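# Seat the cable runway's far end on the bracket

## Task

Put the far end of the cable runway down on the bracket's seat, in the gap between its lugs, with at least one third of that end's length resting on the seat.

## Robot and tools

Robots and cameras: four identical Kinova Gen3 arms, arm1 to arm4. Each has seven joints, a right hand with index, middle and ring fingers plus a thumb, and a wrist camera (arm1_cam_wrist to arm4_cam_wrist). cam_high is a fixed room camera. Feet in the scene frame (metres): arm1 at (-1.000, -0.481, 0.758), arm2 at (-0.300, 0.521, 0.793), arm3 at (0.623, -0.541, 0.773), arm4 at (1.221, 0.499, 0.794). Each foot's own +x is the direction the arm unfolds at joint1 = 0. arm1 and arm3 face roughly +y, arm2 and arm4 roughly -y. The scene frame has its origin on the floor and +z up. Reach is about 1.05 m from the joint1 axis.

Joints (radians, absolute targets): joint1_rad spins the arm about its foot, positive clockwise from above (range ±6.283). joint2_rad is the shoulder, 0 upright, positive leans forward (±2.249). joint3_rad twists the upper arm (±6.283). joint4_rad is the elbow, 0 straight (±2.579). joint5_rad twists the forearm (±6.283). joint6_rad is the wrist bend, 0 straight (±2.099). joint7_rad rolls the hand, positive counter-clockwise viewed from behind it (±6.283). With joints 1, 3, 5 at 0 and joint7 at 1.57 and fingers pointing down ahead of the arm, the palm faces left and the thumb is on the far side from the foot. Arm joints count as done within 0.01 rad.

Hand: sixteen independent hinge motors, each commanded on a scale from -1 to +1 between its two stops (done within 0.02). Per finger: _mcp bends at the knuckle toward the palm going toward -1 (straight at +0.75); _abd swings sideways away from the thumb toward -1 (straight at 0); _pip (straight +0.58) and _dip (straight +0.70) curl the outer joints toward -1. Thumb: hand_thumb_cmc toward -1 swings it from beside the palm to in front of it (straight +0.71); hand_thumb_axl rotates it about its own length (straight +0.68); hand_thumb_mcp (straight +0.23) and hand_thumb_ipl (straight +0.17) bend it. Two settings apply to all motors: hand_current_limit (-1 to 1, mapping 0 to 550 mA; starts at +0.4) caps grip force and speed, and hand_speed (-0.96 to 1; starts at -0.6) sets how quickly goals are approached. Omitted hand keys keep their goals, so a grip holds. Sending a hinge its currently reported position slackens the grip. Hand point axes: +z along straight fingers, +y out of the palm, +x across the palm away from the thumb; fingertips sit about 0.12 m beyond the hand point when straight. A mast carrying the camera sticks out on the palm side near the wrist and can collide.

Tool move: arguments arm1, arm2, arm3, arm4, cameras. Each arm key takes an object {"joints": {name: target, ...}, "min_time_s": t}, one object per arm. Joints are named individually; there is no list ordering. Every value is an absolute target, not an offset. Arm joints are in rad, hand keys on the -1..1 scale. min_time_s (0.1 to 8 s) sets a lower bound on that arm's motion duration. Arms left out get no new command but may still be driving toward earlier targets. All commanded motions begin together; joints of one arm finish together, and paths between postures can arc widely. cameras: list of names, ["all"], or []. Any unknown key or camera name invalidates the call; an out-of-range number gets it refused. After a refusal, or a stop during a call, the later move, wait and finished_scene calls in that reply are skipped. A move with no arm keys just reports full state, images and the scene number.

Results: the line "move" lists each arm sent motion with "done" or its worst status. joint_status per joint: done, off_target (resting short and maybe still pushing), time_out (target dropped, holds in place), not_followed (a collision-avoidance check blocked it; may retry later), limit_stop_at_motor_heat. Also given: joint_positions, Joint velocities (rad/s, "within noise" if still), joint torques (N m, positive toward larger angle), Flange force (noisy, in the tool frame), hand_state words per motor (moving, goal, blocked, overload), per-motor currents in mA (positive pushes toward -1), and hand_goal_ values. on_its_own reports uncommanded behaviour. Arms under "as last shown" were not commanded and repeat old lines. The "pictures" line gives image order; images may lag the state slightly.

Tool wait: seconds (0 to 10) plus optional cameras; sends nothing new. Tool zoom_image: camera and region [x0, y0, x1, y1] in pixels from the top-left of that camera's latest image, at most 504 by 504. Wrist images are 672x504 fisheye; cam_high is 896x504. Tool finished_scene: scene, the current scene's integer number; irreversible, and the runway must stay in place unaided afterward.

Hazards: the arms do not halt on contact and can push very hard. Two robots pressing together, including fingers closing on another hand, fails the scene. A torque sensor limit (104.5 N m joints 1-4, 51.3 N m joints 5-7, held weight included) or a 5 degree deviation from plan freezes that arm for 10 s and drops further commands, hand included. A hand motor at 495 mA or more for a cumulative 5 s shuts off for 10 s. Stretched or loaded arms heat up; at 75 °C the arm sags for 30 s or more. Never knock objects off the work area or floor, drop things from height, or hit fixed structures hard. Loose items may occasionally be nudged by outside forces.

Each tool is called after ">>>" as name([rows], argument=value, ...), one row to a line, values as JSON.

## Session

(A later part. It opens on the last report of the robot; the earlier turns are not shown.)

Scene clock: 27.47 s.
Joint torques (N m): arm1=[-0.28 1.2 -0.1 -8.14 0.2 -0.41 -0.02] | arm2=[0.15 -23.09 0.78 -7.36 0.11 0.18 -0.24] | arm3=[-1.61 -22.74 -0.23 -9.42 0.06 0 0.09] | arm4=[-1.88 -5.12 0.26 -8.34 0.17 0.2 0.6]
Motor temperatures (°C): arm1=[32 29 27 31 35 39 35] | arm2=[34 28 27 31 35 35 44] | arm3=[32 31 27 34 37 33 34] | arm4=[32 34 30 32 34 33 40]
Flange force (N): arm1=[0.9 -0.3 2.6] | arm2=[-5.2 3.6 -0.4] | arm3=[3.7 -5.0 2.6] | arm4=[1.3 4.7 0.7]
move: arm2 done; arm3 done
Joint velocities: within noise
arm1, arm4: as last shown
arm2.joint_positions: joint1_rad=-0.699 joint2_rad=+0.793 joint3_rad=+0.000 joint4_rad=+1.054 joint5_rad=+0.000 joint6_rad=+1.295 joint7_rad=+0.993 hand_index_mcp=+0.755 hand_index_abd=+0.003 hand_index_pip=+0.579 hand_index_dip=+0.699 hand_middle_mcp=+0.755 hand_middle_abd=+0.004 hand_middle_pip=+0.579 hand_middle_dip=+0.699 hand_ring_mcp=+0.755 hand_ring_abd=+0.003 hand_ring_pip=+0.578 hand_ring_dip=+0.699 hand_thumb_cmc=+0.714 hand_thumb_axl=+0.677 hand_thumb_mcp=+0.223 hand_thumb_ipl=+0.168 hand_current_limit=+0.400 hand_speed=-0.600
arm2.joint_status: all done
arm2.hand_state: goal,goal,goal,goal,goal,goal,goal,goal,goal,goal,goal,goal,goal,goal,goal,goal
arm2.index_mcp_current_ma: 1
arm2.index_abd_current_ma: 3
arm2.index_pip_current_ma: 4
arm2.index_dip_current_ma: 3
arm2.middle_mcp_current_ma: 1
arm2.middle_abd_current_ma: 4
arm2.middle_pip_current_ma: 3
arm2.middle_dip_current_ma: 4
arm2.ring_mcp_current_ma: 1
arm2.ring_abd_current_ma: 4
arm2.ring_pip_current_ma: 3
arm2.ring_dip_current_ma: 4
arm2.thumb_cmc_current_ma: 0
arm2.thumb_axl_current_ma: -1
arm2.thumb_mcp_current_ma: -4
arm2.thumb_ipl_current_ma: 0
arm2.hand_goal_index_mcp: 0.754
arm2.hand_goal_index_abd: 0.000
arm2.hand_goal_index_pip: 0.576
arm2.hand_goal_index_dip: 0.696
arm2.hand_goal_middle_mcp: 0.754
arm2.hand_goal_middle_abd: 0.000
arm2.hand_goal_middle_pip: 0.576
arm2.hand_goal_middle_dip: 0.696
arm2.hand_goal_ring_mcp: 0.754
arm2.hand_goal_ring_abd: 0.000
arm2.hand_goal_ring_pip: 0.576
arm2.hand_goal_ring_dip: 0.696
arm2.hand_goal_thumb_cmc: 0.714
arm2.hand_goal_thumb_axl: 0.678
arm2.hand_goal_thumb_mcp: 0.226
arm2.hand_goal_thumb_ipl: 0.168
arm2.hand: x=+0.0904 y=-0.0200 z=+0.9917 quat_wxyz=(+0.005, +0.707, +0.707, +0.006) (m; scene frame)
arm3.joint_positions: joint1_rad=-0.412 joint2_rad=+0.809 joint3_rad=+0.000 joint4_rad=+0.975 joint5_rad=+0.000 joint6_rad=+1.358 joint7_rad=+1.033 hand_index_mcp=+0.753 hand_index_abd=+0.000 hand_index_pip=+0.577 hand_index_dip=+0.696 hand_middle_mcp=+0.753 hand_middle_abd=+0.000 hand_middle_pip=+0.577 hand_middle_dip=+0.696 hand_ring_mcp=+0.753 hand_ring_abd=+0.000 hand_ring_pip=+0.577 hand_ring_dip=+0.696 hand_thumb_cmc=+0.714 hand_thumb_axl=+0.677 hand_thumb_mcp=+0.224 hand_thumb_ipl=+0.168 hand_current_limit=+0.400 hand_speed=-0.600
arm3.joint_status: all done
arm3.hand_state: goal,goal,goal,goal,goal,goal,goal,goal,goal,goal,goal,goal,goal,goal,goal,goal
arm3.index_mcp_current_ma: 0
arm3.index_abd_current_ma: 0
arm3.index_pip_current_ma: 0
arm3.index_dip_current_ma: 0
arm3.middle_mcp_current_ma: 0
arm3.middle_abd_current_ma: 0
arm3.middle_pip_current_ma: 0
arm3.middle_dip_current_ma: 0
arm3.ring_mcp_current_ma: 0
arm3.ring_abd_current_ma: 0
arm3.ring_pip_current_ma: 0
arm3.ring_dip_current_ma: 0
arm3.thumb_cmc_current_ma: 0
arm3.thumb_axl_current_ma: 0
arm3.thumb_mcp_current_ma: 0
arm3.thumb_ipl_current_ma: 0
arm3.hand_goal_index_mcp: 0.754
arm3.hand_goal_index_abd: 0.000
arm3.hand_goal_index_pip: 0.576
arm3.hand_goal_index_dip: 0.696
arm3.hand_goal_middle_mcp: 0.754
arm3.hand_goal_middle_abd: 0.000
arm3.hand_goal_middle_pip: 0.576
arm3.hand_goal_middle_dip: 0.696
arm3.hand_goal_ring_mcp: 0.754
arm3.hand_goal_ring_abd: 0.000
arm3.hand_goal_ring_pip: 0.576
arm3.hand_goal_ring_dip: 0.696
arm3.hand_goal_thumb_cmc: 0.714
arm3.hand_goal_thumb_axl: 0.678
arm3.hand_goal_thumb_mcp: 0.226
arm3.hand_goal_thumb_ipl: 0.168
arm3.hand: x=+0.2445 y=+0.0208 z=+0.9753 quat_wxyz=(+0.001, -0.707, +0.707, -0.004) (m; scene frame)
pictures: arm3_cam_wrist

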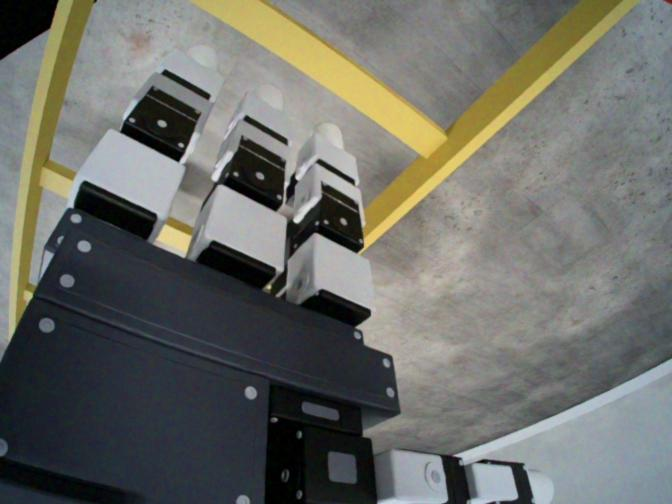

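>>> move(arm3={"joints":{"joint1_rad":-0.3966,"joint2_rad":0.7942,"joint4_rad":1.0039,"joint6_rad":1.3435,"joint7_rad":1.0482},"min_time_s":0.6})

>>> move(arm2={"joints":{"joint1_rad":-0.2,"joint2_rad":-0.3,"joint4_rad":1.7,"joint6_rad":1.74,"joint7_rad":1.49},"min_time_s":2.0}, arm3={"joints":{"joint2_rad":0.8583,"joint4_rad":1.1248,"joint6_rad":1.1585},"min_time_s":1.2}, cameras=["arm3_cam_wrist"])

Scene clock: 29.10 s.
Joint torques (N m): arm1=[-0.22 1.22 -0.07 -8.12 0.24 -0.4 -0.04] | arm2=[0.2 -23.07 0.81 -7.33 0.14 0.14 -0.23] | arm3=[-1.59 -22.54 -0.22 -9.34 0.06 0.03 0.11] | arm4=[-1.87 -5.11 0.23 -8.32 0.2 0.19 0.6]
Motor temperatures (°C): arm1=[32 29 27 31 35 39 35] | arm2=[34 28 27 31 35 35 44] | arm3=[32 31 27 34 37 33 34] | arm4=[32 34 30 32 34 33 40]
Flange force (N): arm1=[0.9 -0.2 2.6] | arm2=[-5.3 3.8 -0.6] | arm3=[3.4 -4.7 2.6] | arm4=[1.3 4.7 0.6]
move: arm3 done
Joint velocities: within noise
arm1.joint_positions: joint1_rad=+0.135 joint2_rad=-0.473 joint3_rad=-0.122 joint4_rad=+1.503 joint5_rad=-0.048 joint6_rad=+2.044 joint7_rad=+1.726 hand_index_mcp=+0.753 hand_index_abd=+0.000 hand_index_pip=+0.577 hand_index_dip=+0.696 hand_middle_mcp=+0.753 hand_middle_abd=+0.000 hand_middle_pip=+0.577 hand_middle_dip=+0.696 hand_ring_mcp=+0.753 hand_ring_abd=+0.000 hand_ring_pip=+0.577 hand_ring_dip=+0.696 hand_thumb_cmc=+0.714 hand_thumb_axl=+0.677 hand_thumb_mcp=+0.224 hand_thumb_ipl=+0.168 hand_current_limit=+0.400 hand_speed=-0.600
arm1.joint_status: not commanded
arm1.hand_state: goal,goal,goal,goal,goal,goal,goal,goal,goal,goal,goal,goal,goal,goal,goal,goal
arm1.index_mcp_current_ma: 0
arm1.index_abd_current_ma: 0
arm1.index_pip_current_ma: 0
arm1.index_dip_current_ma: 0
arm1.middle_mcp_current_ma: 0
arm1.middle_abd_current_ma: 0
arm1.middle_pip_current_ma: 0
arm1.middle_dip_current_ma: 0
arm1.ring_mcp_current_ma: 0
arm1.ring_abd_current_ma: 0
arm1.ring_pip_current_ma: 0
arm1.ring_dip_current_ma: 0
arm1.thumb_cmc_current_ma: 0
arm1.thumb_axl_current_ma: 0
arm1.thumb_mcp_current_ma: 0
arm1.thumb_ipl_current_ma: 0
arm1.hand_goal_index_mcp: 0.754
arm1.hand_goal_index_abd: 0.000
arm1.hand_goal_index_pip: 0.576
arm1.hand_goal_index_dip: 0.696
arm1.hand_goal_middle_mcp: 0.754
arm1.hand_goal_middle_abd: 0.000
arm1.hand_goal_middle_pip: 0.576
arm1.hand_goal_middle_dip: 0.696
arm1.hand_goal_ring_mcp: 0.754
arm1.hand_goal_ring_abd: 0.000
arm1.hand_goal_ring_pip: 0.576
arm1.hand_goal_ring_dip: 0.696
arm1.hand_goal_thumb_cmc: 0.714
arm1.hand_goal_thumb_axl: 0.678
arm1.hand_goal_thumb_mcp: 0.226
arm1.hand_goal_thumb_ipl: 0.168
arm1.hand: x=-1.0573 y=-0.3584 z=+1.2782 quat_wxyz=(+0.024, -0.696, +0.718, +0.017) (m; scene frame)
arm2, arm4: as last shown
arm3.joint_positions: joint1_rad=-0.397 joint2_rad=+0.794 joint3_rad=+0.000 joint4_rad=+1.004 joint5_rad=+0.000 joint6_rad=+1.344 joint7_rad=+1.048 hand_index_mcp=+0.753 hand_index_abd=+0.000 hand_index_pip=+0.577 hand_index_dip=+0.696 hand_middle_mcp=+0.753 hand_middle_abd=+0.000 hand_middle_pip=+0.577 hand_middle_dip=+0.696 hand_ring_mcp=+0.753 hand_ring_abd=+0.000 hand_ring_pip=+0.577 hand_ring_dip=+0.696 hand_thumb_cmc=+0.714 hand_thumb_axl=+0.677 hand_thumb_mcp=+0.224 hand_thumb_ipl=+0.168 hand_current_limit=+0.400 hand_speed=-0.600
arm3.joint_status: all done
arm3.hand_state: goal,goal,goal,goal,goal,goal,goal,goal,goal,goal,goal,goal,goal,goal,goal,goal
arm3.index_mcp_current_ma: 0
arm3.index_abd_current_ma: 0
arm3.index_pip_current_ma: 0
arm3.index_dip_current_ma: 0
arm3.middle_mcp_current_ma: 0
arm3.middle_abd_current_ma: 0
arm3.middle_pip_current_ma: 0
arm3.middle_dip_current_ma: 0
arm3.ring_mcp_current_ma: 0
arm3.ring_abd_current_ma: 0
arm3.ring_pip_current_ma: 0
arm3.ring_dip_current_ma: 0
arm3.thumb_cmc_current_ma: 0
arm3.thumb_axl_current_ma: 0
arm3.thumb_mcp_current_ma: 0
arm3.thumb_ipl_current_ma: 0
arm3.hand_goal_index_mcp: 0.754
arm3.hand_goal_index_abd: 0.000
arm3.hand_goal_index_pip: 0.576
arm3.hand_goal_index_dip: 0.696
arm3.hand_goal_middle_mcp: 0.754
arm3.hand_goal_middle_abd: 0.000
arm3.hand_goal_middle_pip: 0.576
arm3.hand_goal_middle_dip: 0.696
arm3.hand_goal_ring_mcp: 0.754
arm3.hand_goal_ring_abd: 0.000
arm3.hand_goal_ring_pip: 0.576
arm3.hand_goal_ring_dip: 0.696
arm3.hand_goal_thumb_cmc: 0.714
arm3.hand_goal_thumb_axl: 0.678
arm3.hand_goal_thumb_mcp: 0.226
arm3.hand_goal_thumb_ipl: 0.168
arm3.hand: x=+0.2554 y=+0.0207 z=+0.9753 quat_wxyz=(+0.001, -0.707, +0.707, -0.004) (m; scene frame)
pictures: none

Scene clock: 31.53 s.
Joint torques (N m): arm1=[-0.26 1.19 -0.1 -8.08 0.21 -0.4 -0.03] | arm2=[0.47 -3.28 0.45 -7.48 0.13 0.19 -0.23] | arm3=[-1.63 -22.83 -0.17 -8.85 0.06 0.01 0.1] | arm4=[-1.85 -5.14 0.24 -8.33 0.17 0.22 0.62]
Motor temperatures (°C): arm1=[32 29 27 31 35 39 35] | arm2=[34 28 27 31 35 35 44] | arm3=[32 31 27 34 37 33 34] | arm4=[32 34 30 32 34 33 40]
Flange force (N): arm1=[0.8 -0.3 2.4] | arm2=[-2.9 1.7 -2.9] | arm3=[3.2 -4.7 1.8] | arm4=[1.2 4.6 0.7]
move: arm2 done; arm3 done
Joint velocities: within noise
arm1: as last shown
arm2.joint_positions: joint1_rad=-0.200 joint2_rad=-0.300 joint3_rad=+0.000 joint4_rad=+1.700 joint5_rad=+0.000 joint6_rad=+1.740 joint7_rad=+1.490 hand_index_mcp=+0.755 hand_index_abd=+0.003 hand_index_pip=+0.579 hand_index_dip=+0.699 hand_middle_mcp=+0.755 hand_middle_abd=+0.003 hand_middle_pip=+0.579 hand_middle_dip=+0.699 hand_ring_mcp=+0.755 hand_ring_abd=+0.003 hand_ring_pip=+0.578 hand_ring_dip=+0.699 hand_thumb_cmc=+0.714 hand_thumb_axl=+0.677 hand_thumb_mcp=+0.223 hand_thumb_ipl=+0.168 hand_current_limit=+0.400 hand_speed=-0.600
arm2.joint_status: all done
arm2.hand_state: goal,goal,goal,goal,goal,goal,goal,goal,goal,goal,goal,goal,goal,goal,goal,goal
arm2.index_mcp_current_ma: 1
arm2.index_abd_current_ma: 3
arm2.index_pip_current_ma: 4
arm2.index_dip_current_ma: 3
arm2.middle_mcp_current_ma: 1
arm2.middle_abd_current_ma: 4
arm2.middle_pip_current_ma: 3
arm2.middle_dip_current_ma: 4
arm2.ring_mcp_current_ma: 1
arm2.ring_abd_current_ma: 3
arm2.ring_pip_current_ma: 3
arm2.ring_dip_current_ma: 4
arm2.thumb_cmc_current_ma: 0
arm2.thumb_axl_current_ma: -1
arm2.thumb_mcp_current_ma: -4
arm2.thumb_ipl_current_ma: 0
arm2.hand_goal_index_mcp: 0.754
arm2.hand_goal_index_abd: 0.000
arm2.hand_goal_index_pip: 0.576
arm2.hand_goal_index_dip: 0.696
arm2.hand_goal_middle_mcp: 0.754
arm2.hand_goal_middle_abd: 0.000
arm2.hand_goal_middle_pip: 0.576
arm2.hand_goal_middle_dip: 0.696
arm2.hand_goal_ring_mcp: 0.754
arm2.hand_goal_ring_abd: 0.000
arm2.hand_goal_ring_pip: 0.576
arm2.hand_goal_ring_dip: 0.696
arm2.hand_goal_thumb_cmc: 0.714
arm2.hand_goal_thumb_axl: 0.678
arm2.hand_goal_thumb_mcp: 0.226
arm2.hand_goal_thumb_ipl: 0.168
arm2.hand: x=-0.2316 y=+0.3101 z=+1.2330 quat_wxyz=(+0.005, +0.708, +0.706, +0.005) (m; scene frame)
arm3.joint_positions: joint1_rad=-0.397 joint2_rad=+0.858 joint3_rad=+0.000 joint4_rad=+1.125 joint5_rad=+0.000 joint6_rad=+1.158 joint7_rad=+1.048 hand_index_mcp=+0.753 hand_index_abd=+0.000 hand_index_pip=+0.577 hand_index_dip=+0.696 hand_middle_mcp=+0.753 hand_middle_abd=+0.000 hand_middle_pip=+0.577 hand_middle_dip=+0.696 hand_ring_mcp=+0.753 hand_ring_abd=+0.000 hand_ring_pip=+0.577 hand_ring_dip=+0.696 hand_thumb_cmc=+0.714 hand_thumb_axl=+0.677 hand_thumb_mcp=+0.224 hand_thumb_ipl=+0.168 hand_current_limit=+0.400 hand_speed=-0.600
arm3.joint_status: all done
arm3.hand_state: goal,goal,goal,goal,goal,goal,goal,goal,goal,goal,goal,goal,goal,goal,goal,goal
arm3.index_mcp_current_ma: 0
arm3.index_abd_current_ma: 0
arm3.index_pip_current_ma: 0
arm3.index_dip_current_ma: 0
arm3.middle_mcp_current_ma: 0
arm3.middle_abd_current_ma: 0
arm3.middle_pip_current_ma: 0
arm3.middle_dip_current_ma: 0
arm3.ring_mcp_current_ma: 0
arm3.ring_abd_current_ma: 0
arm3.ring_pip_current_ma: 0
arm3.ring_dip_current_ma: 0
arm3.thumb_cmc_current_ma: 0
arm3.thumb_axl_current_ma: 0
arm3.thumb_mcp_current_ma: 0
arm3.thumb_ipl_current_ma: 0
arm3.hand_goal_index_mcp: 0.754
arm3.hand_goal_index_abd: 0.000
arm3.hand_goal_index_pip: 0.576
arm3.hand_goal_index_dip: 0.696
arm3.hand_goal_middle_mcp: 0.754
arm3.hand_goal_middle_abd: 0.000
arm3.hand_goal_middle_pip: 0.576
arm3.hand_goal_middle_dip: 0.696
arm3.hand_goal_ring_mcp: 0.754
arm3.hand_goal_ring_abd: 0.000
arm3.hand_goal_ring_pip: 0.576
arm3.hand_goal_ring_dip: 0.696
arm3.hand_goal_thumb_cmc: 0.714
arm3.hand_goal_thumb_axl: 0.678
arm3.hand_goal_thumb_mcp: 0.226
arm3.hand_goal_thumb_ipl: 0.168
arm3.hand: x=+0.2559 y=+0.0204 z=+0.9004 quat_wxyz=(+0.001, -0.707, +0.707, -0.004) (m; scene frame)
arm4.joint_positions: joint1_rad=+0.350 joint2_rad=-0.062 joint3_rad=+0.000 joint4_rad=+1.990 joint5_rad=+0.000 joint6_rad=+1.213 joint7_rad=+2.798 hand_index_mcp=+0.753 hand_index_abd=+0.000 hand_index_pip=+0.577 hand_index_dip=+0.696 hand_middle_mcp=+0.753 hand_middle_abd=+0.000 hand_middle_pip=+0.577 hand_middle_dip=+0.696 hand_ring_mcp=+0.753 hand_ring_abd=+0.000 hand_ring_pip=+0.577 hand_ring_dip=+0.696 hand_thumb_cmc=+0.714 hand_thumb_axl=+0.677 hand_thumb_mcp=+0.224 hand_thumb_ipl=+0.168 hand_current_limit=+0.400 hand_speed=-0.600
arm4.joint_status: not commanded
arm4.hand_state: goal,goal,goal,goal,goal,goal,goal,goal,goal,goal,goal,goal,goal,goal,goal,goal
arm4.index_mcp_current_ma: -2
arm4.index_abd_current_ma: 0
arm4.index_pip_current_ma: 2
arm4.index_dip_current_ma: 0
arm4.middle_mcp_current_ma: -2
arm4.middle_abd_current_ma: 0
arm4.middle_pip_current_ma: 2
arm4.middle_dip_current_ma: 0
arm4.ring_mcp_current_ma: -2
arm4.ring_abd_current_ma: 0
arm4.ring_pip_current_ma: 2
arm4.ring_dip_current_ma: 0
arm4.thumb_cmc_current_ma: 1
arm4.thumb_axl_current_ma: -2
arm4.thumb_mcp_current_ma: -8
arm4.thumb_ipl_current_ma: -1
arm4.hand_goal_index_mcp: 0.754
arm4.hand_goal_index_abd: 0.000
arm4.hand_goal_index_pip: 0.576
arm4.hand_goal_index_dip: 0.696
arm4.hand_goal_middle_mcp: 0.754
arm4.hand_goal_middle_abd: 0.000
arm4.hand_goal_middle_pip: 0.576
arm4.hand_goal_middle_dip: 0.696
arm4.hand_goal_ring_mcp: 0.754
arm4.hand_goal_ring_abd: 0.000
arm4.hand_goal_ring_pip: 0.576
arm4.hand_goal_ring_dip: 0.696
arm4.hand_goal_thumb_cmc: 0.714
arm4.hand_goal_thumb_axl: 0.678
arm4.hand_goal_thumb_mcp: 0.226
arm4.hand_goal_thumb_ipl: 0.168
arm4.hand: x=+1.1957 y=+0.3051 z=+1.0888 quat_wxyz=(+0.006, +0.287, +0.958, -0.002) (m; scene frame)
pictures: arm3_cam_wrist

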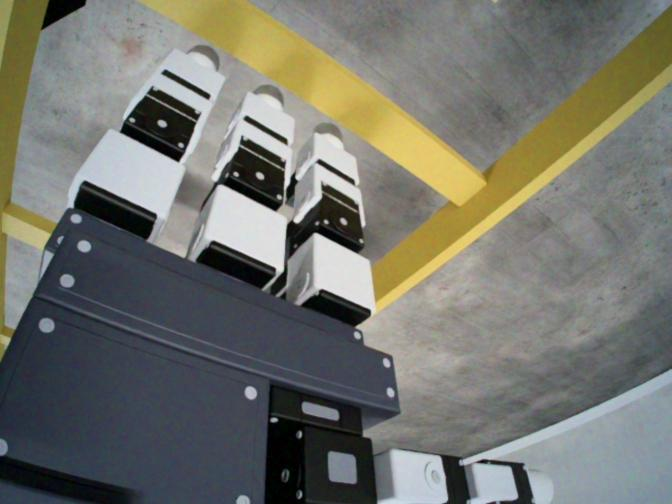

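>>> move(arm3={"joints":{"joint2_rad":0.9469,"joint4_rad":1.1924,"joint6_rad":1.0023},"min_time_s":1.2})

>>> move(arm3={"joints":{"hand_index_pip":-0.74,"hand_middle_pip":-0.74,"hand_ring_pip":-0.74,"hand_speed":-0.4}}, cameras=["arm3_cam_wrist"])

>>> move(arm3={"joints":{"hand_index_dip":-0.17,"hand_middle_dip":-0.17,"hand_ring_dip":-0.17}}, cameras=["arm3_cam_wrist","cam_high"])

Scene clock: 33.30 s.
Joint torques (N m): arm1=[-0.25 1.21 -0.11 -8.13 0.22 -0.4 -0.04] | arm2=[0.48 -3.31 0.4 -7.49 0.14 0.22 -0.24] | arm3=[-1.62 -23.23 -0.16 -8.26 0.07 0 0.09] | arm4=[-1.84 -5.14 0.25 -8.37 0.2 0.19 0.62]
Motor temperatures (°C): arm1=[32 29 27 31 35 39 35] | arm2=[34 28 27 31 35 35 44] | arm3=[32 31 27 34 37 33 34] | arm4=[32 34 30 32 34 33 40]
Flange force (N): arm1=[0.9 -0.3 2.6] | arm2=[-3.0 1.5 -2.8] | arm3=[3.3 -4.8 1.1] | arm4=[1.1 4.7 0.7]
move: arm3 done
Joint velocities: within noise
arm1, arm2, arm4: as last shown
arm3.joint_positions: joint1_rad=-0.397 joint2_rad=+0.947 joint3_rad=+0.000 joint4_rad=+1.192 joint5_rad=+0.000 joint6_rad=+1.002 joint7_rad=+1.048 hand_index_mcp=+0.753 hand_index_abd=+0.000 hand_index_pip=+0.577 hand_index_dip=+0.696 hand_middle_mcp=+0.753 hand_middle_abd=+0.000 hand_middle_pip=+0.577 hand_middle_dip=+0.696 hand_ring_mcp=+0.753 hand_ring_abd=+0.000 hand_ring_pip=+0.577 hand_ring_dip=+0.696 hand_thumb_cmc=+0.714 hand_thumb_axl=+0.677 hand_thumb_mcp=+0.224 hand_thumb_ipl=+0.168 hand_current_limit=+0.400 hand_speed=-0.600
arm3.joint_status: all done
arm3.hand_state: goal,goal,goal,goal,goal,goal,goal,goal,goal,goal,goal,goal,goal,goal,goal,goal
arm3.index_mcp_current_ma: 0
arm3.index_abd_current_ma: 0
arm3.index_pip_current_ma: 0
arm3.index_dip_current_ma: 0
arm3.middle_mcp_current_ma: 0
arm3.middle_abd_current_ma: 0
arm3.middle_pip_current_ma: 0
arm3.middle_dip_current_ma: 0
arm3.ring_mcp_current_ma: 0
arm3.ring_abd_current_ma: 0
arm3.ring_pip_current_ma: 0
arm3.ring_dip_current_ma: 0
arm3.thumb_cmc_current_ma: 0
arm3.thumb_axl_current_ma: 0
arm3.thumb_mcp_current_ma: 0
arm3.thumb_ipl_current_ma: 0
arm3.hand_goal_index_mcp: 0.754
arm3.hand_goal_index_abd: 0.000
arm3.hand_goal_index_pip: 0.576
arm3.hand_goal_index_dip: 0.696
arm3.hand_goal_middle_mcp: 0.754
arm3.hand_goal_middle_abd: 0.000
arm3.hand_goal_middle_pip: 0.576
arm3.hand_goal_middle_dip: 0.696
arm3.hand_goal_ring_mcp: 0.754
arm3.hand_goal_ring_abd: 0.000
arm3.hand_goal_ring_pip: 0.576
arm3.hand_goal_ring_dip: 0.696
arm3.hand_goal_thumb_cmc: 0.714
arm3.hand_goal_thumb_axl: 0.678
arm3.hand_goal_thumb_mcp: 0.226
arm3.hand_goal_thumb_ipl: 0.168
arm3.hand: x=+0.2564 y=+0.0200 z=+0.8279 quat_wxyz=(+0.001, -0.707, +0.707, -0.004) (m; scene frame)
pictures: none

Scene clock: 34.70 s.
Joint torques (N m): arm1=[-0.23 1.19 -0.12 -8.15 0.22 -0.4 -0.05] | arm2=[0.48 -3.29 0.43 -7.45 0.12 0.16 -0.22] | arm3=[-0.53 -40.74 0.39 -15.85 -0.25 -0.3 0.05] | arm4=[-1.87 -5.11 0.25 -8.36 0.18 0.18 0.61]
Motor temperatures (°C): arm1=[32 29 27 31 35 39 35] | arm2=[34 28 27 31 35 35 44] | arm3=[32 31 27 34 37 33 34] | arm4=[32 34 30 32 34 33 40]
Flange force (N): arm1=[0.9 -0.4 2.7] | arm2=[-3.0 1.7 -3.1] | arm3=[3.2 -2.8 29.3] | arm4=[1.2 4.7 0.6]
move: arm3 off_target
Joint velocities: within noise
arm1, arm2, arm4: as last shown
arm3.joint_positions: joint1_rad=-0.397 joint2_rad=+0.947 joint3_rad=+0.000 joint4_rad=+1.192 joint5_rad=+0.000 joint6_rad=+1.002 joint7_rad=+1.048 hand_index_mcp=+0.783 hand_index_abd=+0.006 hand_index_pip=-0.676 hand_index_dip=+0.696 hand_middle_mcp=+0.787 hand_middle_abd=+0.007 hand_middle_pip=-0.659 hand_middle_dip=+0.696 hand_ring_mcp=+0.794 hand_ring_abd=+0.006 hand_ring_pip=-0.648 hand_ring_dip=+0.696 hand_thumb_cmc=+0.714 hand_thumb_axl=+0.677 hand_thumb_mcp=+0.223 hand_thumb_ipl=+0.168 hand_current_limit=+0.400 hand_speed=-0.400
arm3.joint_status: hand_index_pip off_target (ended at -0.676, target -0.740); hand_middle_pip off_target (ended at -0.659, target -0.740); hand_ring_pip off_target (ended at -0.648, target -0.740); the others done
arm3.hand_state: blocked,goal,blocked,goal,blocked,goal,blocked,goal,blocked,goal,blocked,goal,goal,goal,goal,goal
arm3.index_mcp_current_ma: 16
arm3.index_abd_current_ma: 1
arm3.index_pip_current_ma: 66
arm3.index_dip_current_ma: 0
arm3.middle_mcp_current_ma: 21
arm3.middle_abd_current_ma: 1
arm3.middle_pip_current_ma: 104
arm3.middle_dip_current_ma: 0
arm3.ring_mcp_current_ma: 31
arm3.ring_abd_current_ma: 1
arm3.ring_pip_current_ma: 134
arm3.ring_dip_current_ma: 0
arm3.thumb_cmc_current_ma: 0
arm3.thumb_axl_current_ma: 0
arm3.thumb_mcp_current_ma: 0
arm3.thumb_ipl_current_ma: 0
arm3.hand_goal_index_mcp: 0.754
arm3.hand_goal_index_abd: 0.000
arm3.hand_goal_index_pip: -0.740
arm3.hand_goal_index_dip: 0.696
arm3.hand_goal_middle_mcp: 0.754
arm3.hand_goal_middle_abd: 0.000
arm3.hand_goal_middle_pip: -0.740
arm3.hand_goal_middle_dip: 0.696
arm3.hand_goal_ring_mcp: 0.754
arm3.hand_goal_ring_abd: 0.000
arm3.hand_goal_ring_pip: -0.740
arm3.hand_goal_ring_dip: 0.696
arm3.hand_goal_thumb_cmc: 0.714
arm3.hand_goal_thumb_axl: 0.678
arm3.hand_goal_thumb_mcp: 0.226
arm3.hand_goal_thumb_ipl: 0.168
arm3.hand: x=+0.2564 y=+0.0200 z=+0.8279 quat_wxyz=(+0.001, -0.707, +0.707, -0.004) (m; scene frame)
pictures: arm3_cam_wrist

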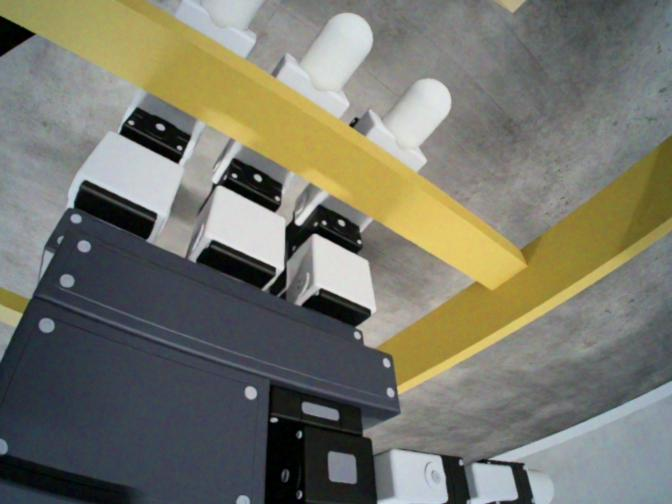

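Scene clock: 35.57 s.
Joint torques (N m): arm1=[-0.21 1.18 -0.09 -8.1 0.22 -0.37 -0.03] | arm2=[0.45 -3.28 0.44 -7.53 0.1 0.2 -0.24] | arm3=[-1.47 -48.15 -0.68 -18.37 -0.85 0.46 0.32] | arm4=[-1.82 -5.12 0.27 -8.32 0.19 0.2 0.58]
Motor temperatures (°C): arm1=[32 29 27 31 35 39 35] | arm2=[34 28 27 31 35 35 44] | arm3=[32 32 27 34 37 33 34] | arm4=[32 34 30 32 34 33 40]
Flange force (N): arm1=[0.7 -0.3 2.6] | arm2=[-2.9 1.6 -2.7] | arm3=[1.4 -3.1 42.6] | arm4=[1.2 4.7 0.6]
move: arm3 off_target
Joint velocities: within noise
arm1, arm2, arm4: as last shown
arm3.joint_positions: joint1_rad=-0.397 joint2_rad=+0.947 joint3_rad=+0.000 joint4_rad=+1.192 joint5_rad=+0.000 joint6_rad=+1.002 joint7_rad=+1.048 hand_index_mcp=+0.815 hand_index_abd=+0.007 hand_index_pip=-0.648 hand_index_dip=-0.112 hand_middle_mcp=+0.829 hand_middle_abd=+0.009 hand_middle_pip=-0.636 hand_middle_dip=-0.124 hand_ring_mcp=+0.852 hand_ring_abd=+0.008 hand_ring_pip=-0.630 hand_ring_dip=-0.119 hand_thumb_cmc=+0.714 hand_thumb_axl=+0.677 hand_thumb_mcp=+0.223 hand_thumb_ipl=+0.168 hand_current_limit=+0.400 hand_speed=-0.400
arm3.joint_status: hand_index_dip off_target (ended at -0.112, target -0.170); hand_middle_dip off_target (ended at -0.124, target -0.170); hand_ring_dip off_target (ended at -0.119, target -0.170)
arm3.hand_state: blocked,goal,blocked,blocked,blocked,goal,blocked,blocked,blocked,goal,blocked,blocked,goal,goal,goal,goal
arm3.index_mcp_current_ma: 69
arm3.index_abd_current_ma: 1
arm3.index_pip_current_ma: 133
arm3.index_dip_current_ma: 57
arm3.middle_mcp_current_ma: 102
arm3.middle_abd_current_ma: 1
arm3.middle_pip_current_ma: 170
arm3.middle_dip_current_ma: 35
arm3.ring_mcp_current_ma: 171
arm3.ring_abd_current_ma: 1
arm3.ring_pip_current_ma: 188
arm3.ring_dip_current_ma: 43
arm3.thumb_cmc_current_ma: 0
arm3.thumb_axl_current_ma: 0
arm3.thumb_mcp_current_ma: 0
arm3.thumb_ipl_current_ma: 0
arm3.hand_goal_index_mcp: 0.754
arm3.hand_goal_index_abd: 0.000
arm3.hand_goal_index_pip: -0.740
arm3.hand_goal_index_dip: -0.170
arm3.hand_goal_middle_mcp: 0.754
arm3.hand_goal_middle_abd: 0.000
arm3.hand_goal_middle_pip: -0.740
arm3.hand_goal_middle_dip: -0.170
arm3.hand_goal_ring_mcp: 0.754
arm3.hand_goal_ring_abd: 0.000
arm3.hand_goal_ring_pip: -0.740
arm3.hand_goal_ring_dip: -0.170
arm3.hand_goal_thumb_cmc: 0.714
arm3.hand_goal_thumb_axl: 0.678
arm3.hand_goal_thumb_mcp: 0.226
arm3.hand_goal_thumb_ipl: 0.168
arm3.hand: x=+0.2564 y=+0.0200 z=+0.8279 quat_wxyz=(+0.001, -0.707, +0.707, -0.004) (m; scene frame)
pictures: arm3_cam_wrist, cam_high

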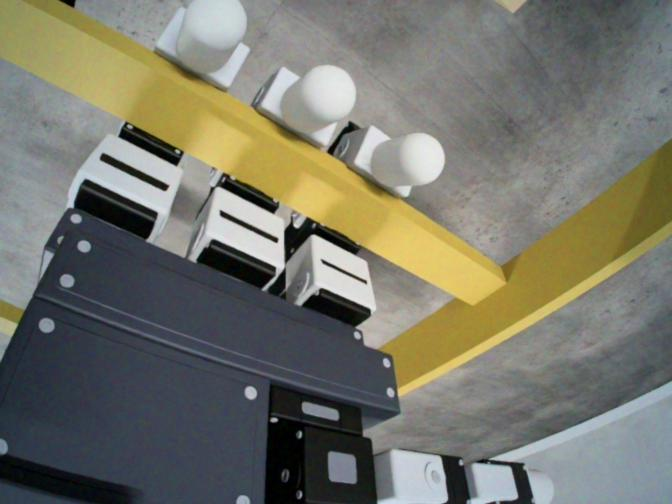

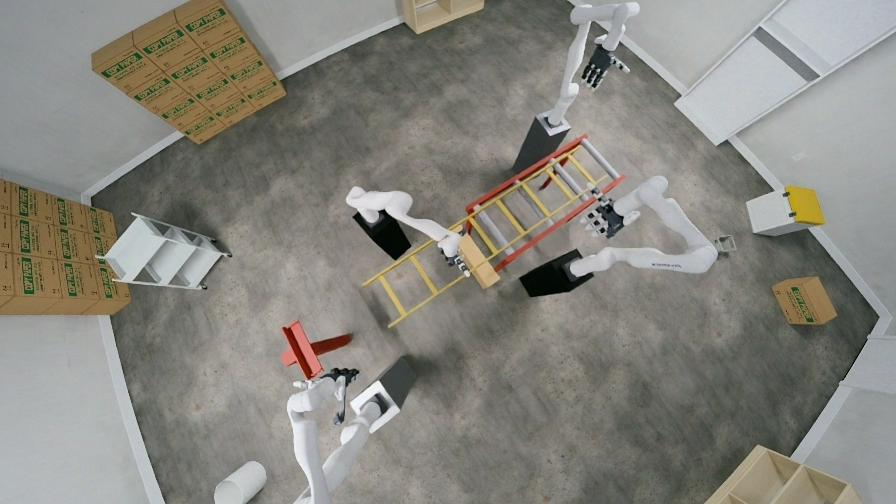

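>>> move(arm3={"joints":{"joint2_rad":0.9539,"joint4_rad":1.1951,"joint6_rad":0.9926},"min_time_s":0.8})

Scene clock: 37.07 s.
Joint torques (N m): arm1=[-0.21 1.22 -0.09 -8.1 0.21 -0.4 -0.01] | arm2=[0.5 -3.27 0.46 -7.48 0.13 0.2 -0.23] | arm3=[-0.79 -30.2 0.34 -12.39 -0.05 -1.13 -0.11] | arm4=[-1.89 -5.13 0.24 -8.34 0.19 0.19 0.57]
Motor temperatures (°C): arm1=[32 29 27 31 35 39 35] | arm2=[34 28 27 31 35 35 44] | arm3=[32 32 27 34 37 33 34] | arm4=[32 34 30 32 34 33 40]
Flange force (N): arm1=[0.9 -0.3 2.5] | arm2=[-2.9 1.8 -2.9] | arm3=[6.2 -5.1 10.9] | arm4=[1.4 4.6 0.6]
move: arm3 done
Joint velocities: within noise
arm1, arm2, arm4: as last shown
arm3.joint_positions: joint1_rad=-0.397 joint2_rad=+0.954 joint3_rad=+0.000 joint4_rad=+1.195 joint5_rad=+0.000 joint6_rad=+0.993 joint7_rad=+1.048 hand_index_mcp=+0.786 hand_index_abd=+0.002 hand_index_pip=-0.661 hand_index_dip=-0.123 hand_middle_mcp=+0.795 hand_middle_abd=+0.003 hand_middle_pip=-0.650 hand_middle_dip=-0.135 hand_ring_mcp=+0.803 hand_ring_abd=+0.004 hand_ring_pip=-0.643 hand_ring_dip=-0.139 hand_thumb_cmc=+0.714 hand_thumb_axl=+0.677 hand_thumb_mcp=+0.223 hand_thumb_ipl=+0.168 hand_current_limit=+0.400 hand_speed=-0.400
arm3.joint_status: all done
arm3.hand_state: blocked,goal,blocked,blocked,blocked,goal,blocked,blocked,blocked,goal,blocked,blocked,goal,goal,goal,goal
arm3.index_mcp_current_ma: 20
arm3.index_abd_current_ma: 0
arm3.index_pip_current_ma: 101
arm3.index_dip_current_ma: 37
arm3.middle_mcp_current_ma: 32
arm3.middle_abd_current_ma: 0
arm3.middle_pip_current_ma: 130
arm3.middle_dip_current_ma: 21
arm3.ring_mcp_current_ma: 45
arm3.ring_abd_current_ma: 0
arm3.ring_pip_current_ma: 149
arm3.ring_dip_current_ma: 17
arm3.thumb_cmc_current_ma: 0
arm3.thumb_axl_current_ma: 0
arm3.thumb_mcp_current_ma: 0
arm3.thumb_ipl_current_ma: 0
arm3.hand_goal_index_mcp: 0.754
arm3.hand_goal_index_abd: 0.000
arm3.hand_goal_index_pip: -0.740
arm3.hand_goal_index_dip: -0.170
arm3.hand_goal_middle_mcp: 0.754
arm3.hand_goal_middle_abd: 0.000
arm3.hand_goal_middle_pip: -0.740
arm3.hand_goal_middle_dip: -0.170
arm3.hand_goal_ring_mcp: 0.754
arm3.hand_goal_ring_abd: 0.000
arm3.hand_goal_ring_pip: -0.740
arm3.hand_goal_ring_dip: -0.170
arm3.hand_goal_thumb_cmc: 0.714
arm3.hand_goal_thumb_axl: 0.678
arm3.hand_goal_thumb_mcp: 0.226
arm3.hand_goal_thumb_ipl: 0.168
arm3.hand: x=+0.2564 y=+0.0200 z=+0.8229 quat_wxyz=(+0.001, -0.707, +0.707, -0.004) (m; scene frame)
pictures: none

>>> move(arm3={"joints":{"joint1_rad":-0.1716,"joint2_rad":0.8415,"joint4_rad":1.4408,"joint6_rad":0.8593,"joint7_rad":1.2732},"min_time_s":1.8})

>>> move(arm3={"joints":{"joint1_rad":0.0829,"joint2_rad":0.8061,"joint4_rad":1.5232,"joint6_rad":0.8123,"joint7_rad":1.5277},"min_time_s":1.8}, cameras=["arm3_cam_wrist"])

>>> move(arm3={"joints":{"joint1_rad":0.3422,"joint2_rad":0.8346,"joint4_rad":1.4566,"joint6_rad":0.8504,"joint7_rad":1.7870},"min_time_s":1.8}, cameras=["arm3_cam_wrist","arm4_cam_wrist","cam_high"])

>>> zoom_image(camera="cam_high", region=[275, 306, 345, 386])

>>> zoom_image(camera="arm4_cam_wrist", region=[380, 60, 600, 330])

Scene clock: 40.90 s.
Joint torques (N m): arm1=[-0.24 1.2 -0.1 -8.11 0.22 -0.4 -0.03] | arm2=[0.47 -3.28 0.43 -7.49 0.11 0.21 -0.25] | arm3=[-1.86 -45.08 -0.92 -16.75 -0.64 0.67 0.49] | arm4=[-1.85 -5.11 0.26 -8.32 0.18 0.22 0.6]
Motor temperatures (°C): arm1=[32 29 27 31 35 39 35] | arm2=[34 28 27 31 35 35 44] | arm3=[32 32 27 34 37 33 34] | arm4=[32 34 30 32 34 33 40]
Flange force (N): arm1=[0.8 -0.3 2.5] | arm2=[-3.0 1.6 -2.9] | arm3=[0.7 -3.0 45.2] | arm4=[1.2 4.7 0.7]
move: arm3 done
Joint velocities: within noise
arm1, arm2, arm4: as last shown
arm3.joint_positions: joint1_rad=-0.172 joint2_rad=+0.841 joint3_rad=+0.000 joint4_rad=+1.441 joint5_rad=+0.000 joint6_rad=+0.859 joint7_rad=+1.273 hand_index_mcp=+0.803 hand_index_abd=+0.004 hand_index_pip=-0.655 hand_index_dip=-0.128 hand_middle_mcp=+0.809 hand_middle_abd=+0.004 hand_middle_pip=-0.643 hand_middle_dip=-0.139 hand_ring_mcp=+0.815 hand_ring_abd=+0.007 hand_ring_pip=-0.636 hand_ring_dip=-0.138 hand_thumb_cmc=+0.714 hand_thumb_axl=+0.677 hand_thumb_mcp=+0.223 hand_thumb_ipl=+0.168 hand_current_limit=+0.400 hand_speed=-0.400
arm3.joint_status: all done
arm3.hand_state: blocked,goal,blocked,blocked,blocked,goal,blocked,blocked,blocked,goal,blocked,blocked,goal,goal,goal,goal
arm3.index_mcp_current_ma: 44
arm3.index_abd_current_ma: 0
arm3.index_pip_current_ma: 115
arm3.index_dip_current_ma: 30
arm3.middle_mcp_current_ma: 56
arm3.middle_abd_current_ma: 0
arm3.middle_pip_current_ma: 147
arm3.middle_dip_current_ma: 17
arm3.ring_mcp_current_ma: 69
arm3.ring_abd_current_ma: 1
arm3.ring_pip_current_ma: 170
arm3.ring_dip_current_ma: 18
arm3.thumb_cmc_current_ma: 0
arm3.thumb_axl_current_ma: 0
arm3.thumb_mcp_current_ma: 0
arm3.thumb_ipl_current_ma: 0
arm3.hand_goal_index_mcp: 0.754
arm3.hand_goal_index_abd: 0.000
arm3.hand_goal_index_pip: -0.740
arm3.hand_goal_index_dip: -0.170
arm3.hand_goal_middle_mcp: 0.754
arm3.hand_goal_middle_abd: 0.000
arm3.hand_goal_middle_pip: -0.740
arm3.hand_goal_middle_dip: -0.170
arm3.hand_goal_ring_mcp: 0.754
arm3.hand_goal_ring_abd: 0.000
arm3.hand_goal_ring_pip: -0.740
arm3.hand_goal_ring_dip: -0.170
arm3.hand_goal_thumb_cmc: 0.714
arm3.hand_goal_thumb_axl: 0.678
arm3.hand_goal_thumb_mcp: 0.226
arm3.hand_goal_thumb_ipl: 0.168
arm3.hand: x=+0.3996 y=+0.0169 z=+0.8274 quat_wxyz=(+0.001, -0.707, +0.707, -0.004) (m; scene frame)
pictures: none

Scene clock: 43.03 s.
Joint torques (N m): arm1=[-0.25 1.21 -0.1 -8.12 0.21 -0.4 -0.04] | arm2=[0.48 -3.27 0.41 -7.5 0.13 0.22 -0.26] | arm3=[-1.91 -40.9 -0.88 -14.54 -0.14 1.24 0.89] | arm4=[-1.85 -5.14 0.23 -8.35 0.22 0.19 0.59]
Motor temperatures (°C): arm1=[32 29 27 31 35 39 35] | arm2=[34 28 27 31 35 35 44] | arm3=[32 32 27 34 37 33 34] | arm4=[32 34 30 32 34 33 40]
Flange force (N): arm1=[0.8 -0.3 2.6] | arm2=[-2.9 1.5 -2.8] | arm3=[1.0 -2.2 41.4] | arm4=[1.3 4.6 0.7]
move: arm3 done
Joint velocities: within noise
arm1, arm2, arm4: as last shown
arm3.joint_positions: joint1_rad=+0.083 joint2_rad=+0.806 joint3_rad=+0.000 joint4_rad=+1.523 joint5_rad=+0.000 joint6_rad=+0.812 joint7_rad=+1.528 hand_index_mcp=+0.807 hand_index_abd=+0.004 hand_index_pip=-0.655 hand_index_dip=-0.128 hand_middle_mcp=+0.811 hand_middle_abd=+0.004 hand_middle_pip=-0.642 hand_middle_dip=-0.139 hand_ring_mcp=+0.817 hand_ring_abd=+0.007 hand_ring_pip=-0.635 hand_ring_dip=-0.138 hand_thumb_cmc=+0.714 hand_thumb_axl=+0.677 hand_thumb_mcp=+0.223 hand_thumb_ipl=+0.168 hand_current_limit=+0.400 hand_speed=-0.400
arm3.joint_status: all done
arm3.hand_state: blocked,goal,blocked,blocked,blocked,goal,blocked,blocked,blocked,goal,blocked,blocked,goal,goal,goal,goal
arm3.index_mcp_current_ma: 53
arm3.index_abd_current_ma: 0
arm3.index_pip_current_ma: 115
arm3.index_dip_current_ma: 30
arm3.middle_mcp_current_ma: 60
arm3.middle_abd_current_ma: 0
arm3.middle_pip_current_ma: 150
arm3.middle_dip_current_ma: 17
arm3.ring_mcp_current_ma: 73
arm3.ring_abd_current_ma: 1
arm3.ring_pip_current_ma: 174
arm3.ring_dip_current_ma: 18
arm3.thumb_cmc_current_ma: 0
arm3.thumb_axl_current_ma: 0
arm3.thumb_mcp_current_ma: 0
arm3.thumb_ipl_current_ma: 0
arm3.hand_goal_index_mcp: 0.754
arm3.hand_goal_index_abd: 0.000
arm3.hand_goal_index_pip: -0.740
arm3.hand_goal_index_dip: -0.170
arm3.hand_goal_middle_mcp: 0.754
arm3.hand_goal_middle_abd: 0.000
arm3.hand_goal_middle_pip: -0.740
arm3.hand_goal_middle_dip: -0.170
arm3.hand_goal_ring_mcp: 0.754
arm3.hand_goal_ring_abd: 0.000
arm3.hand_goal_ring_pip: -0.740
arm3.hand_goal_ring_dip: -0.170
arm3.hand_goal_thumb_cmc: 0.714
arm3.hand_goal_thumb_axl: 0.678
arm3.hand_goal_thumb_mcp: 0.226
arm3.hand_goal_thumb_ipl: 0.168
arm3.hand: x=+0.5395 y=+0.0144 z=+0.8284 quat_wxyz=(+0.001, -0.707, +0.707, -0.004) (m; scene frame)
pictures: arm3_cam_wrist

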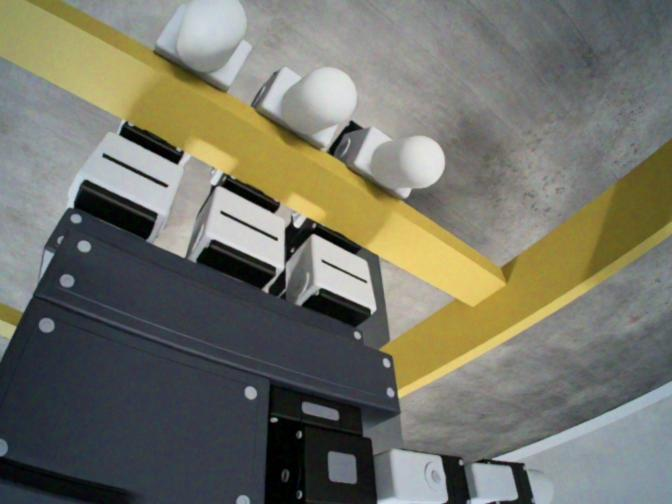

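Scene clock: 45.17 s.
Joint torques (N m): arm1=[-0.23 1.21 -0.1 -8.12 0.22 -0.4 -0.02] | arm2=[0.47 -3.23 0.48 -7.48 0.14 0.19 -0.22] | arm3=[-2.02 -43.37 -0.73 -15.62 0.04 1.42 0.99] | arm4=[-1.85 -5.13 0.24 -8.34 0.16 0.19 0.59]
Motor temperatures (°C): arm1=[32 29 27 31 35 39 35] | arm2=[34 28 27 31 35 35 44] | arm3=[32 32 27 34 37 33 34] | arm4=[32 34 30 32 34 33 40]
Flange force (N): arm1=[0.9 -0.3 2.6] | arm2=[-2.8 1.8 -2.9] | arm3=[2.0 -1.8 44.0] | arm4=[1.3 4.7 0.7]
move: arm3 done
Joint velocities: within noise
arm1.joint_positions: joint1_rad=+0.135 joint2_rad=-0.473 joint3_rad=-0.122 joint4_rad=+1.503 joint5_rad=-0.048 joint6_rad=+2.044 joint7_rad=+1.726 hand_index_mcp=+0.753 hand_index_abd=+0.000 hand_index_pip=+0.577 hand_index_dip=+0.696 hand_middle_mcp=+0.753 hand_middle_abd=+0.000 hand_middle_pip=+0.577 hand_middle_dip=+0.696 hand_ring_mcp=+0.753 hand_ring_abd=+0.000 hand_ring_pip=+0.577 hand_ring_dip=+0.696 hand_thumb_cmc=+0.714 hand_thumb_axl=+0.677 hand_thumb_mcp=+0.224 hand_thumb_ipl=+0.168 hand_current_limit=+0.400 hand_speed=-0.600
arm1.joint_status: not commanded
arm1.hand_state: goal,goal,goal,goal,goal,goal,goal,goal,goal,goal,goal,goal,goal,goal,goal,goal
arm1.index_mcp_current_ma: 0
arm1.index_abd_current_ma: 0
arm1.index_pip_current_ma: 0
arm1.index_dip_current_ma: 0
arm1.middle_mcp_current_ma: 0
arm1.middle_abd_current_ma: 0
arm1.middle_pip_current_ma: 0
arm1.middle_dip_current_ma: 0
arm1.ring_mcp_current_ma: 0
arm1.ring_abd_current_ma: 0
arm1.ring_pip_current_ma: 0
arm1.ring_dip_current_ma: 0
arm1.thumb_cmc_current_ma: 0
arm1.thumb_axl_current_ma: 0
arm1.thumb_mcp_current_ma: 0
arm1.thumb_ipl_current_ma: 0
arm1.hand_goal_index_mcp: 0.754
arm1.hand_goal_index_abd: 0.000
arm1.hand_goal_index_pip: 0.576
arm1.hand_goal_index_dip: 0.696
arm1.hand_goal_middle_mcp: 0.754
arm1.hand_goal_middle_abd: 0.000
arm1.hand_goal_middle_pip: 0.576
arm1.hand_goal_middle_dip: 0.696
arm1.hand_goal_ring_mcp: 0.754
arm1.hand_goal_ring_abd: 0.000
arm1.hand_goal_ring_pip: 0.576
arm1.hand_goal_ring_dip: 0.696
arm1.hand_goal_thumb_cmc: 0.714
arm1.hand_goal_thumb_axl: 0.678
arm1.hand_goal_thumb_mcp: 0.226
arm1.hand_goal_thumb_ipl: 0.168
arm1.hand: x=-1.0573 y=-0.3584 z=+1.2782 quat_wxyz=(+0.024, -0.696, +0.718, +0.017) (m; scene frame)
arm2, arm4: as last shown
arm3.joint_positions: joint1_rad=+0.342 joint2_rad=+0.835 joint3_rad=+0.000 joint4_rad=+1.457 joint5_rad=+0.000 joint6_rad=+0.850 joint7_rad=+1.787 hand_index_mcp=+0.811 hand_index_abd=+0.004 hand_index_pip=-0.655 hand_index_dip=-0.128 hand_middle_mcp=+0.813 hand_middle_abd=+0.004 hand_middle_pip=-0.642 hand_middle_dip=-0.139 hand_ring_mcp=+0.816 hand_ring_abd=+0.007 hand_ring_pip=-0.633 hand_ring_dip=-0.138 hand_thumb_cmc=+0.714 hand_thumb_axl=+0.677 hand_thumb_mcp=+0.223 hand_thumb_ipl=+0.168 hand_current_limit=+0.400 hand_speed=-0.400
arm3.joint_status: all done
arm3.hand_state: blocked,goal,blocked,blocked,blocked,goal,blocked,blocked,blocked,goal,blocked,blocked,goal,goal,goal,goal
arm3.index_mcp_current_ma: 61
arm3.index_abd_current_ma: 0
arm3.index_pip_current_ma: 115
arm3.index_dip_current_ma: 30
arm3.middle_mcp_current_ma: 64
arm3.middle_abd_current_ma: 0
arm3.middle_pip_current_ma: 151
arm3.middle_dip_current_ma: 17
arm3.ring_mcp_current_ma: 72
arm3.ring_abd_current_ma: 1
arm3.ring_pip_current_ma: 180
arm3.ring_dip_current_ma: 18
arm3.thumb_cmc_current_ma: 0
arm3.thumb_axl_current_ma: 0
arm3.thumb_mcp_current_ma: 0
arm3.thumb_ipl_current_ma: 0
arm3.hand_goal_index_mcp: 0.754
arm3.hand_goal_index_abd: 0.000
arm3.hand_goal_index_pip: -0.740
arm3.hand_goal_index_dip: -0.170
arm3.hand_goal_middle_mcp: 0.754
arm3.hand_goal_middle_abd: 0.000
arm3.hand_goal_middle_pip: -0.740
arm3.hand_goal_middle_dip: -0.170
arm3.hand_goal_ring_mcp: 0.754
arm3.hand_goal_ring_abd: 0.000
arm3.hand_goal_ring_pip: -0.740
arm3.hand_goal_ring_dip: -0.170
arm3.hand_goal_thumb_cmc: 0.714
arm3.hand_goal_thumb_axl: 0.678
arm3.hand_goal_thumb_mcp: 0.226
arm3.hand_goal_thumb_ipl: 0.168
arm3.hand: x=+0.6794 y=+0.0119 z=+0.8294 quat_wxyz=(+0.001, -0.707, +0.707, -0.004) (m; scene frame)
pictures: arm3_cam_wrist, arm4_cam_wrist, cam_high

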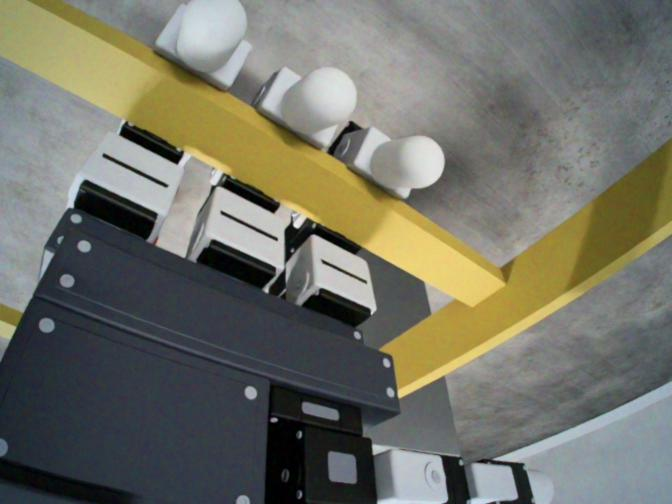

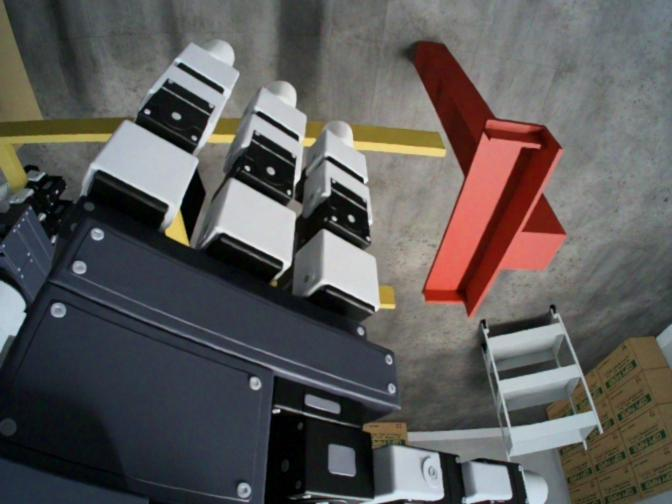

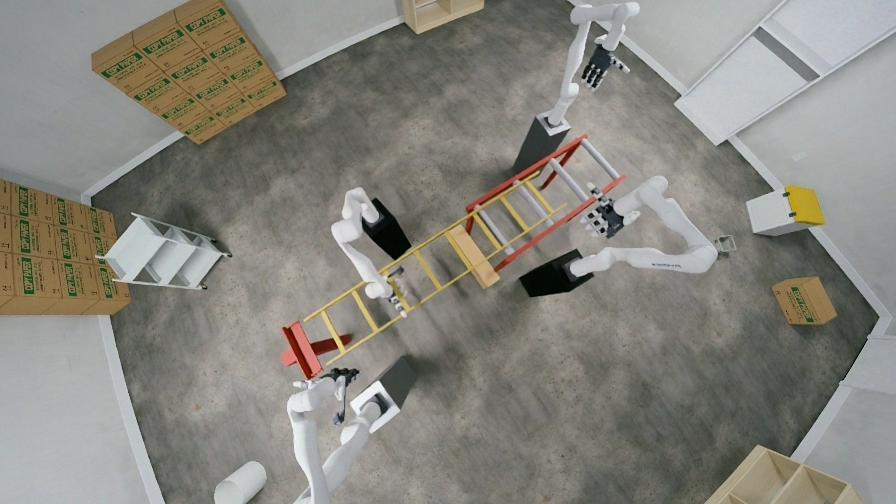

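Scaled by 6.300 from the camera's 896x504 image, which has a finer 1280x720 frame.

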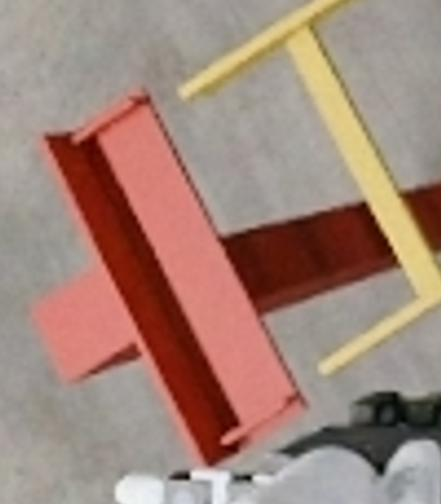

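Scaled by 1.867 from the camera's 672x504 image, which has a finer 960x720 frame.

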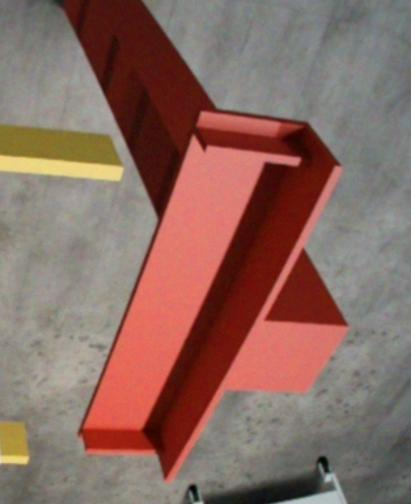

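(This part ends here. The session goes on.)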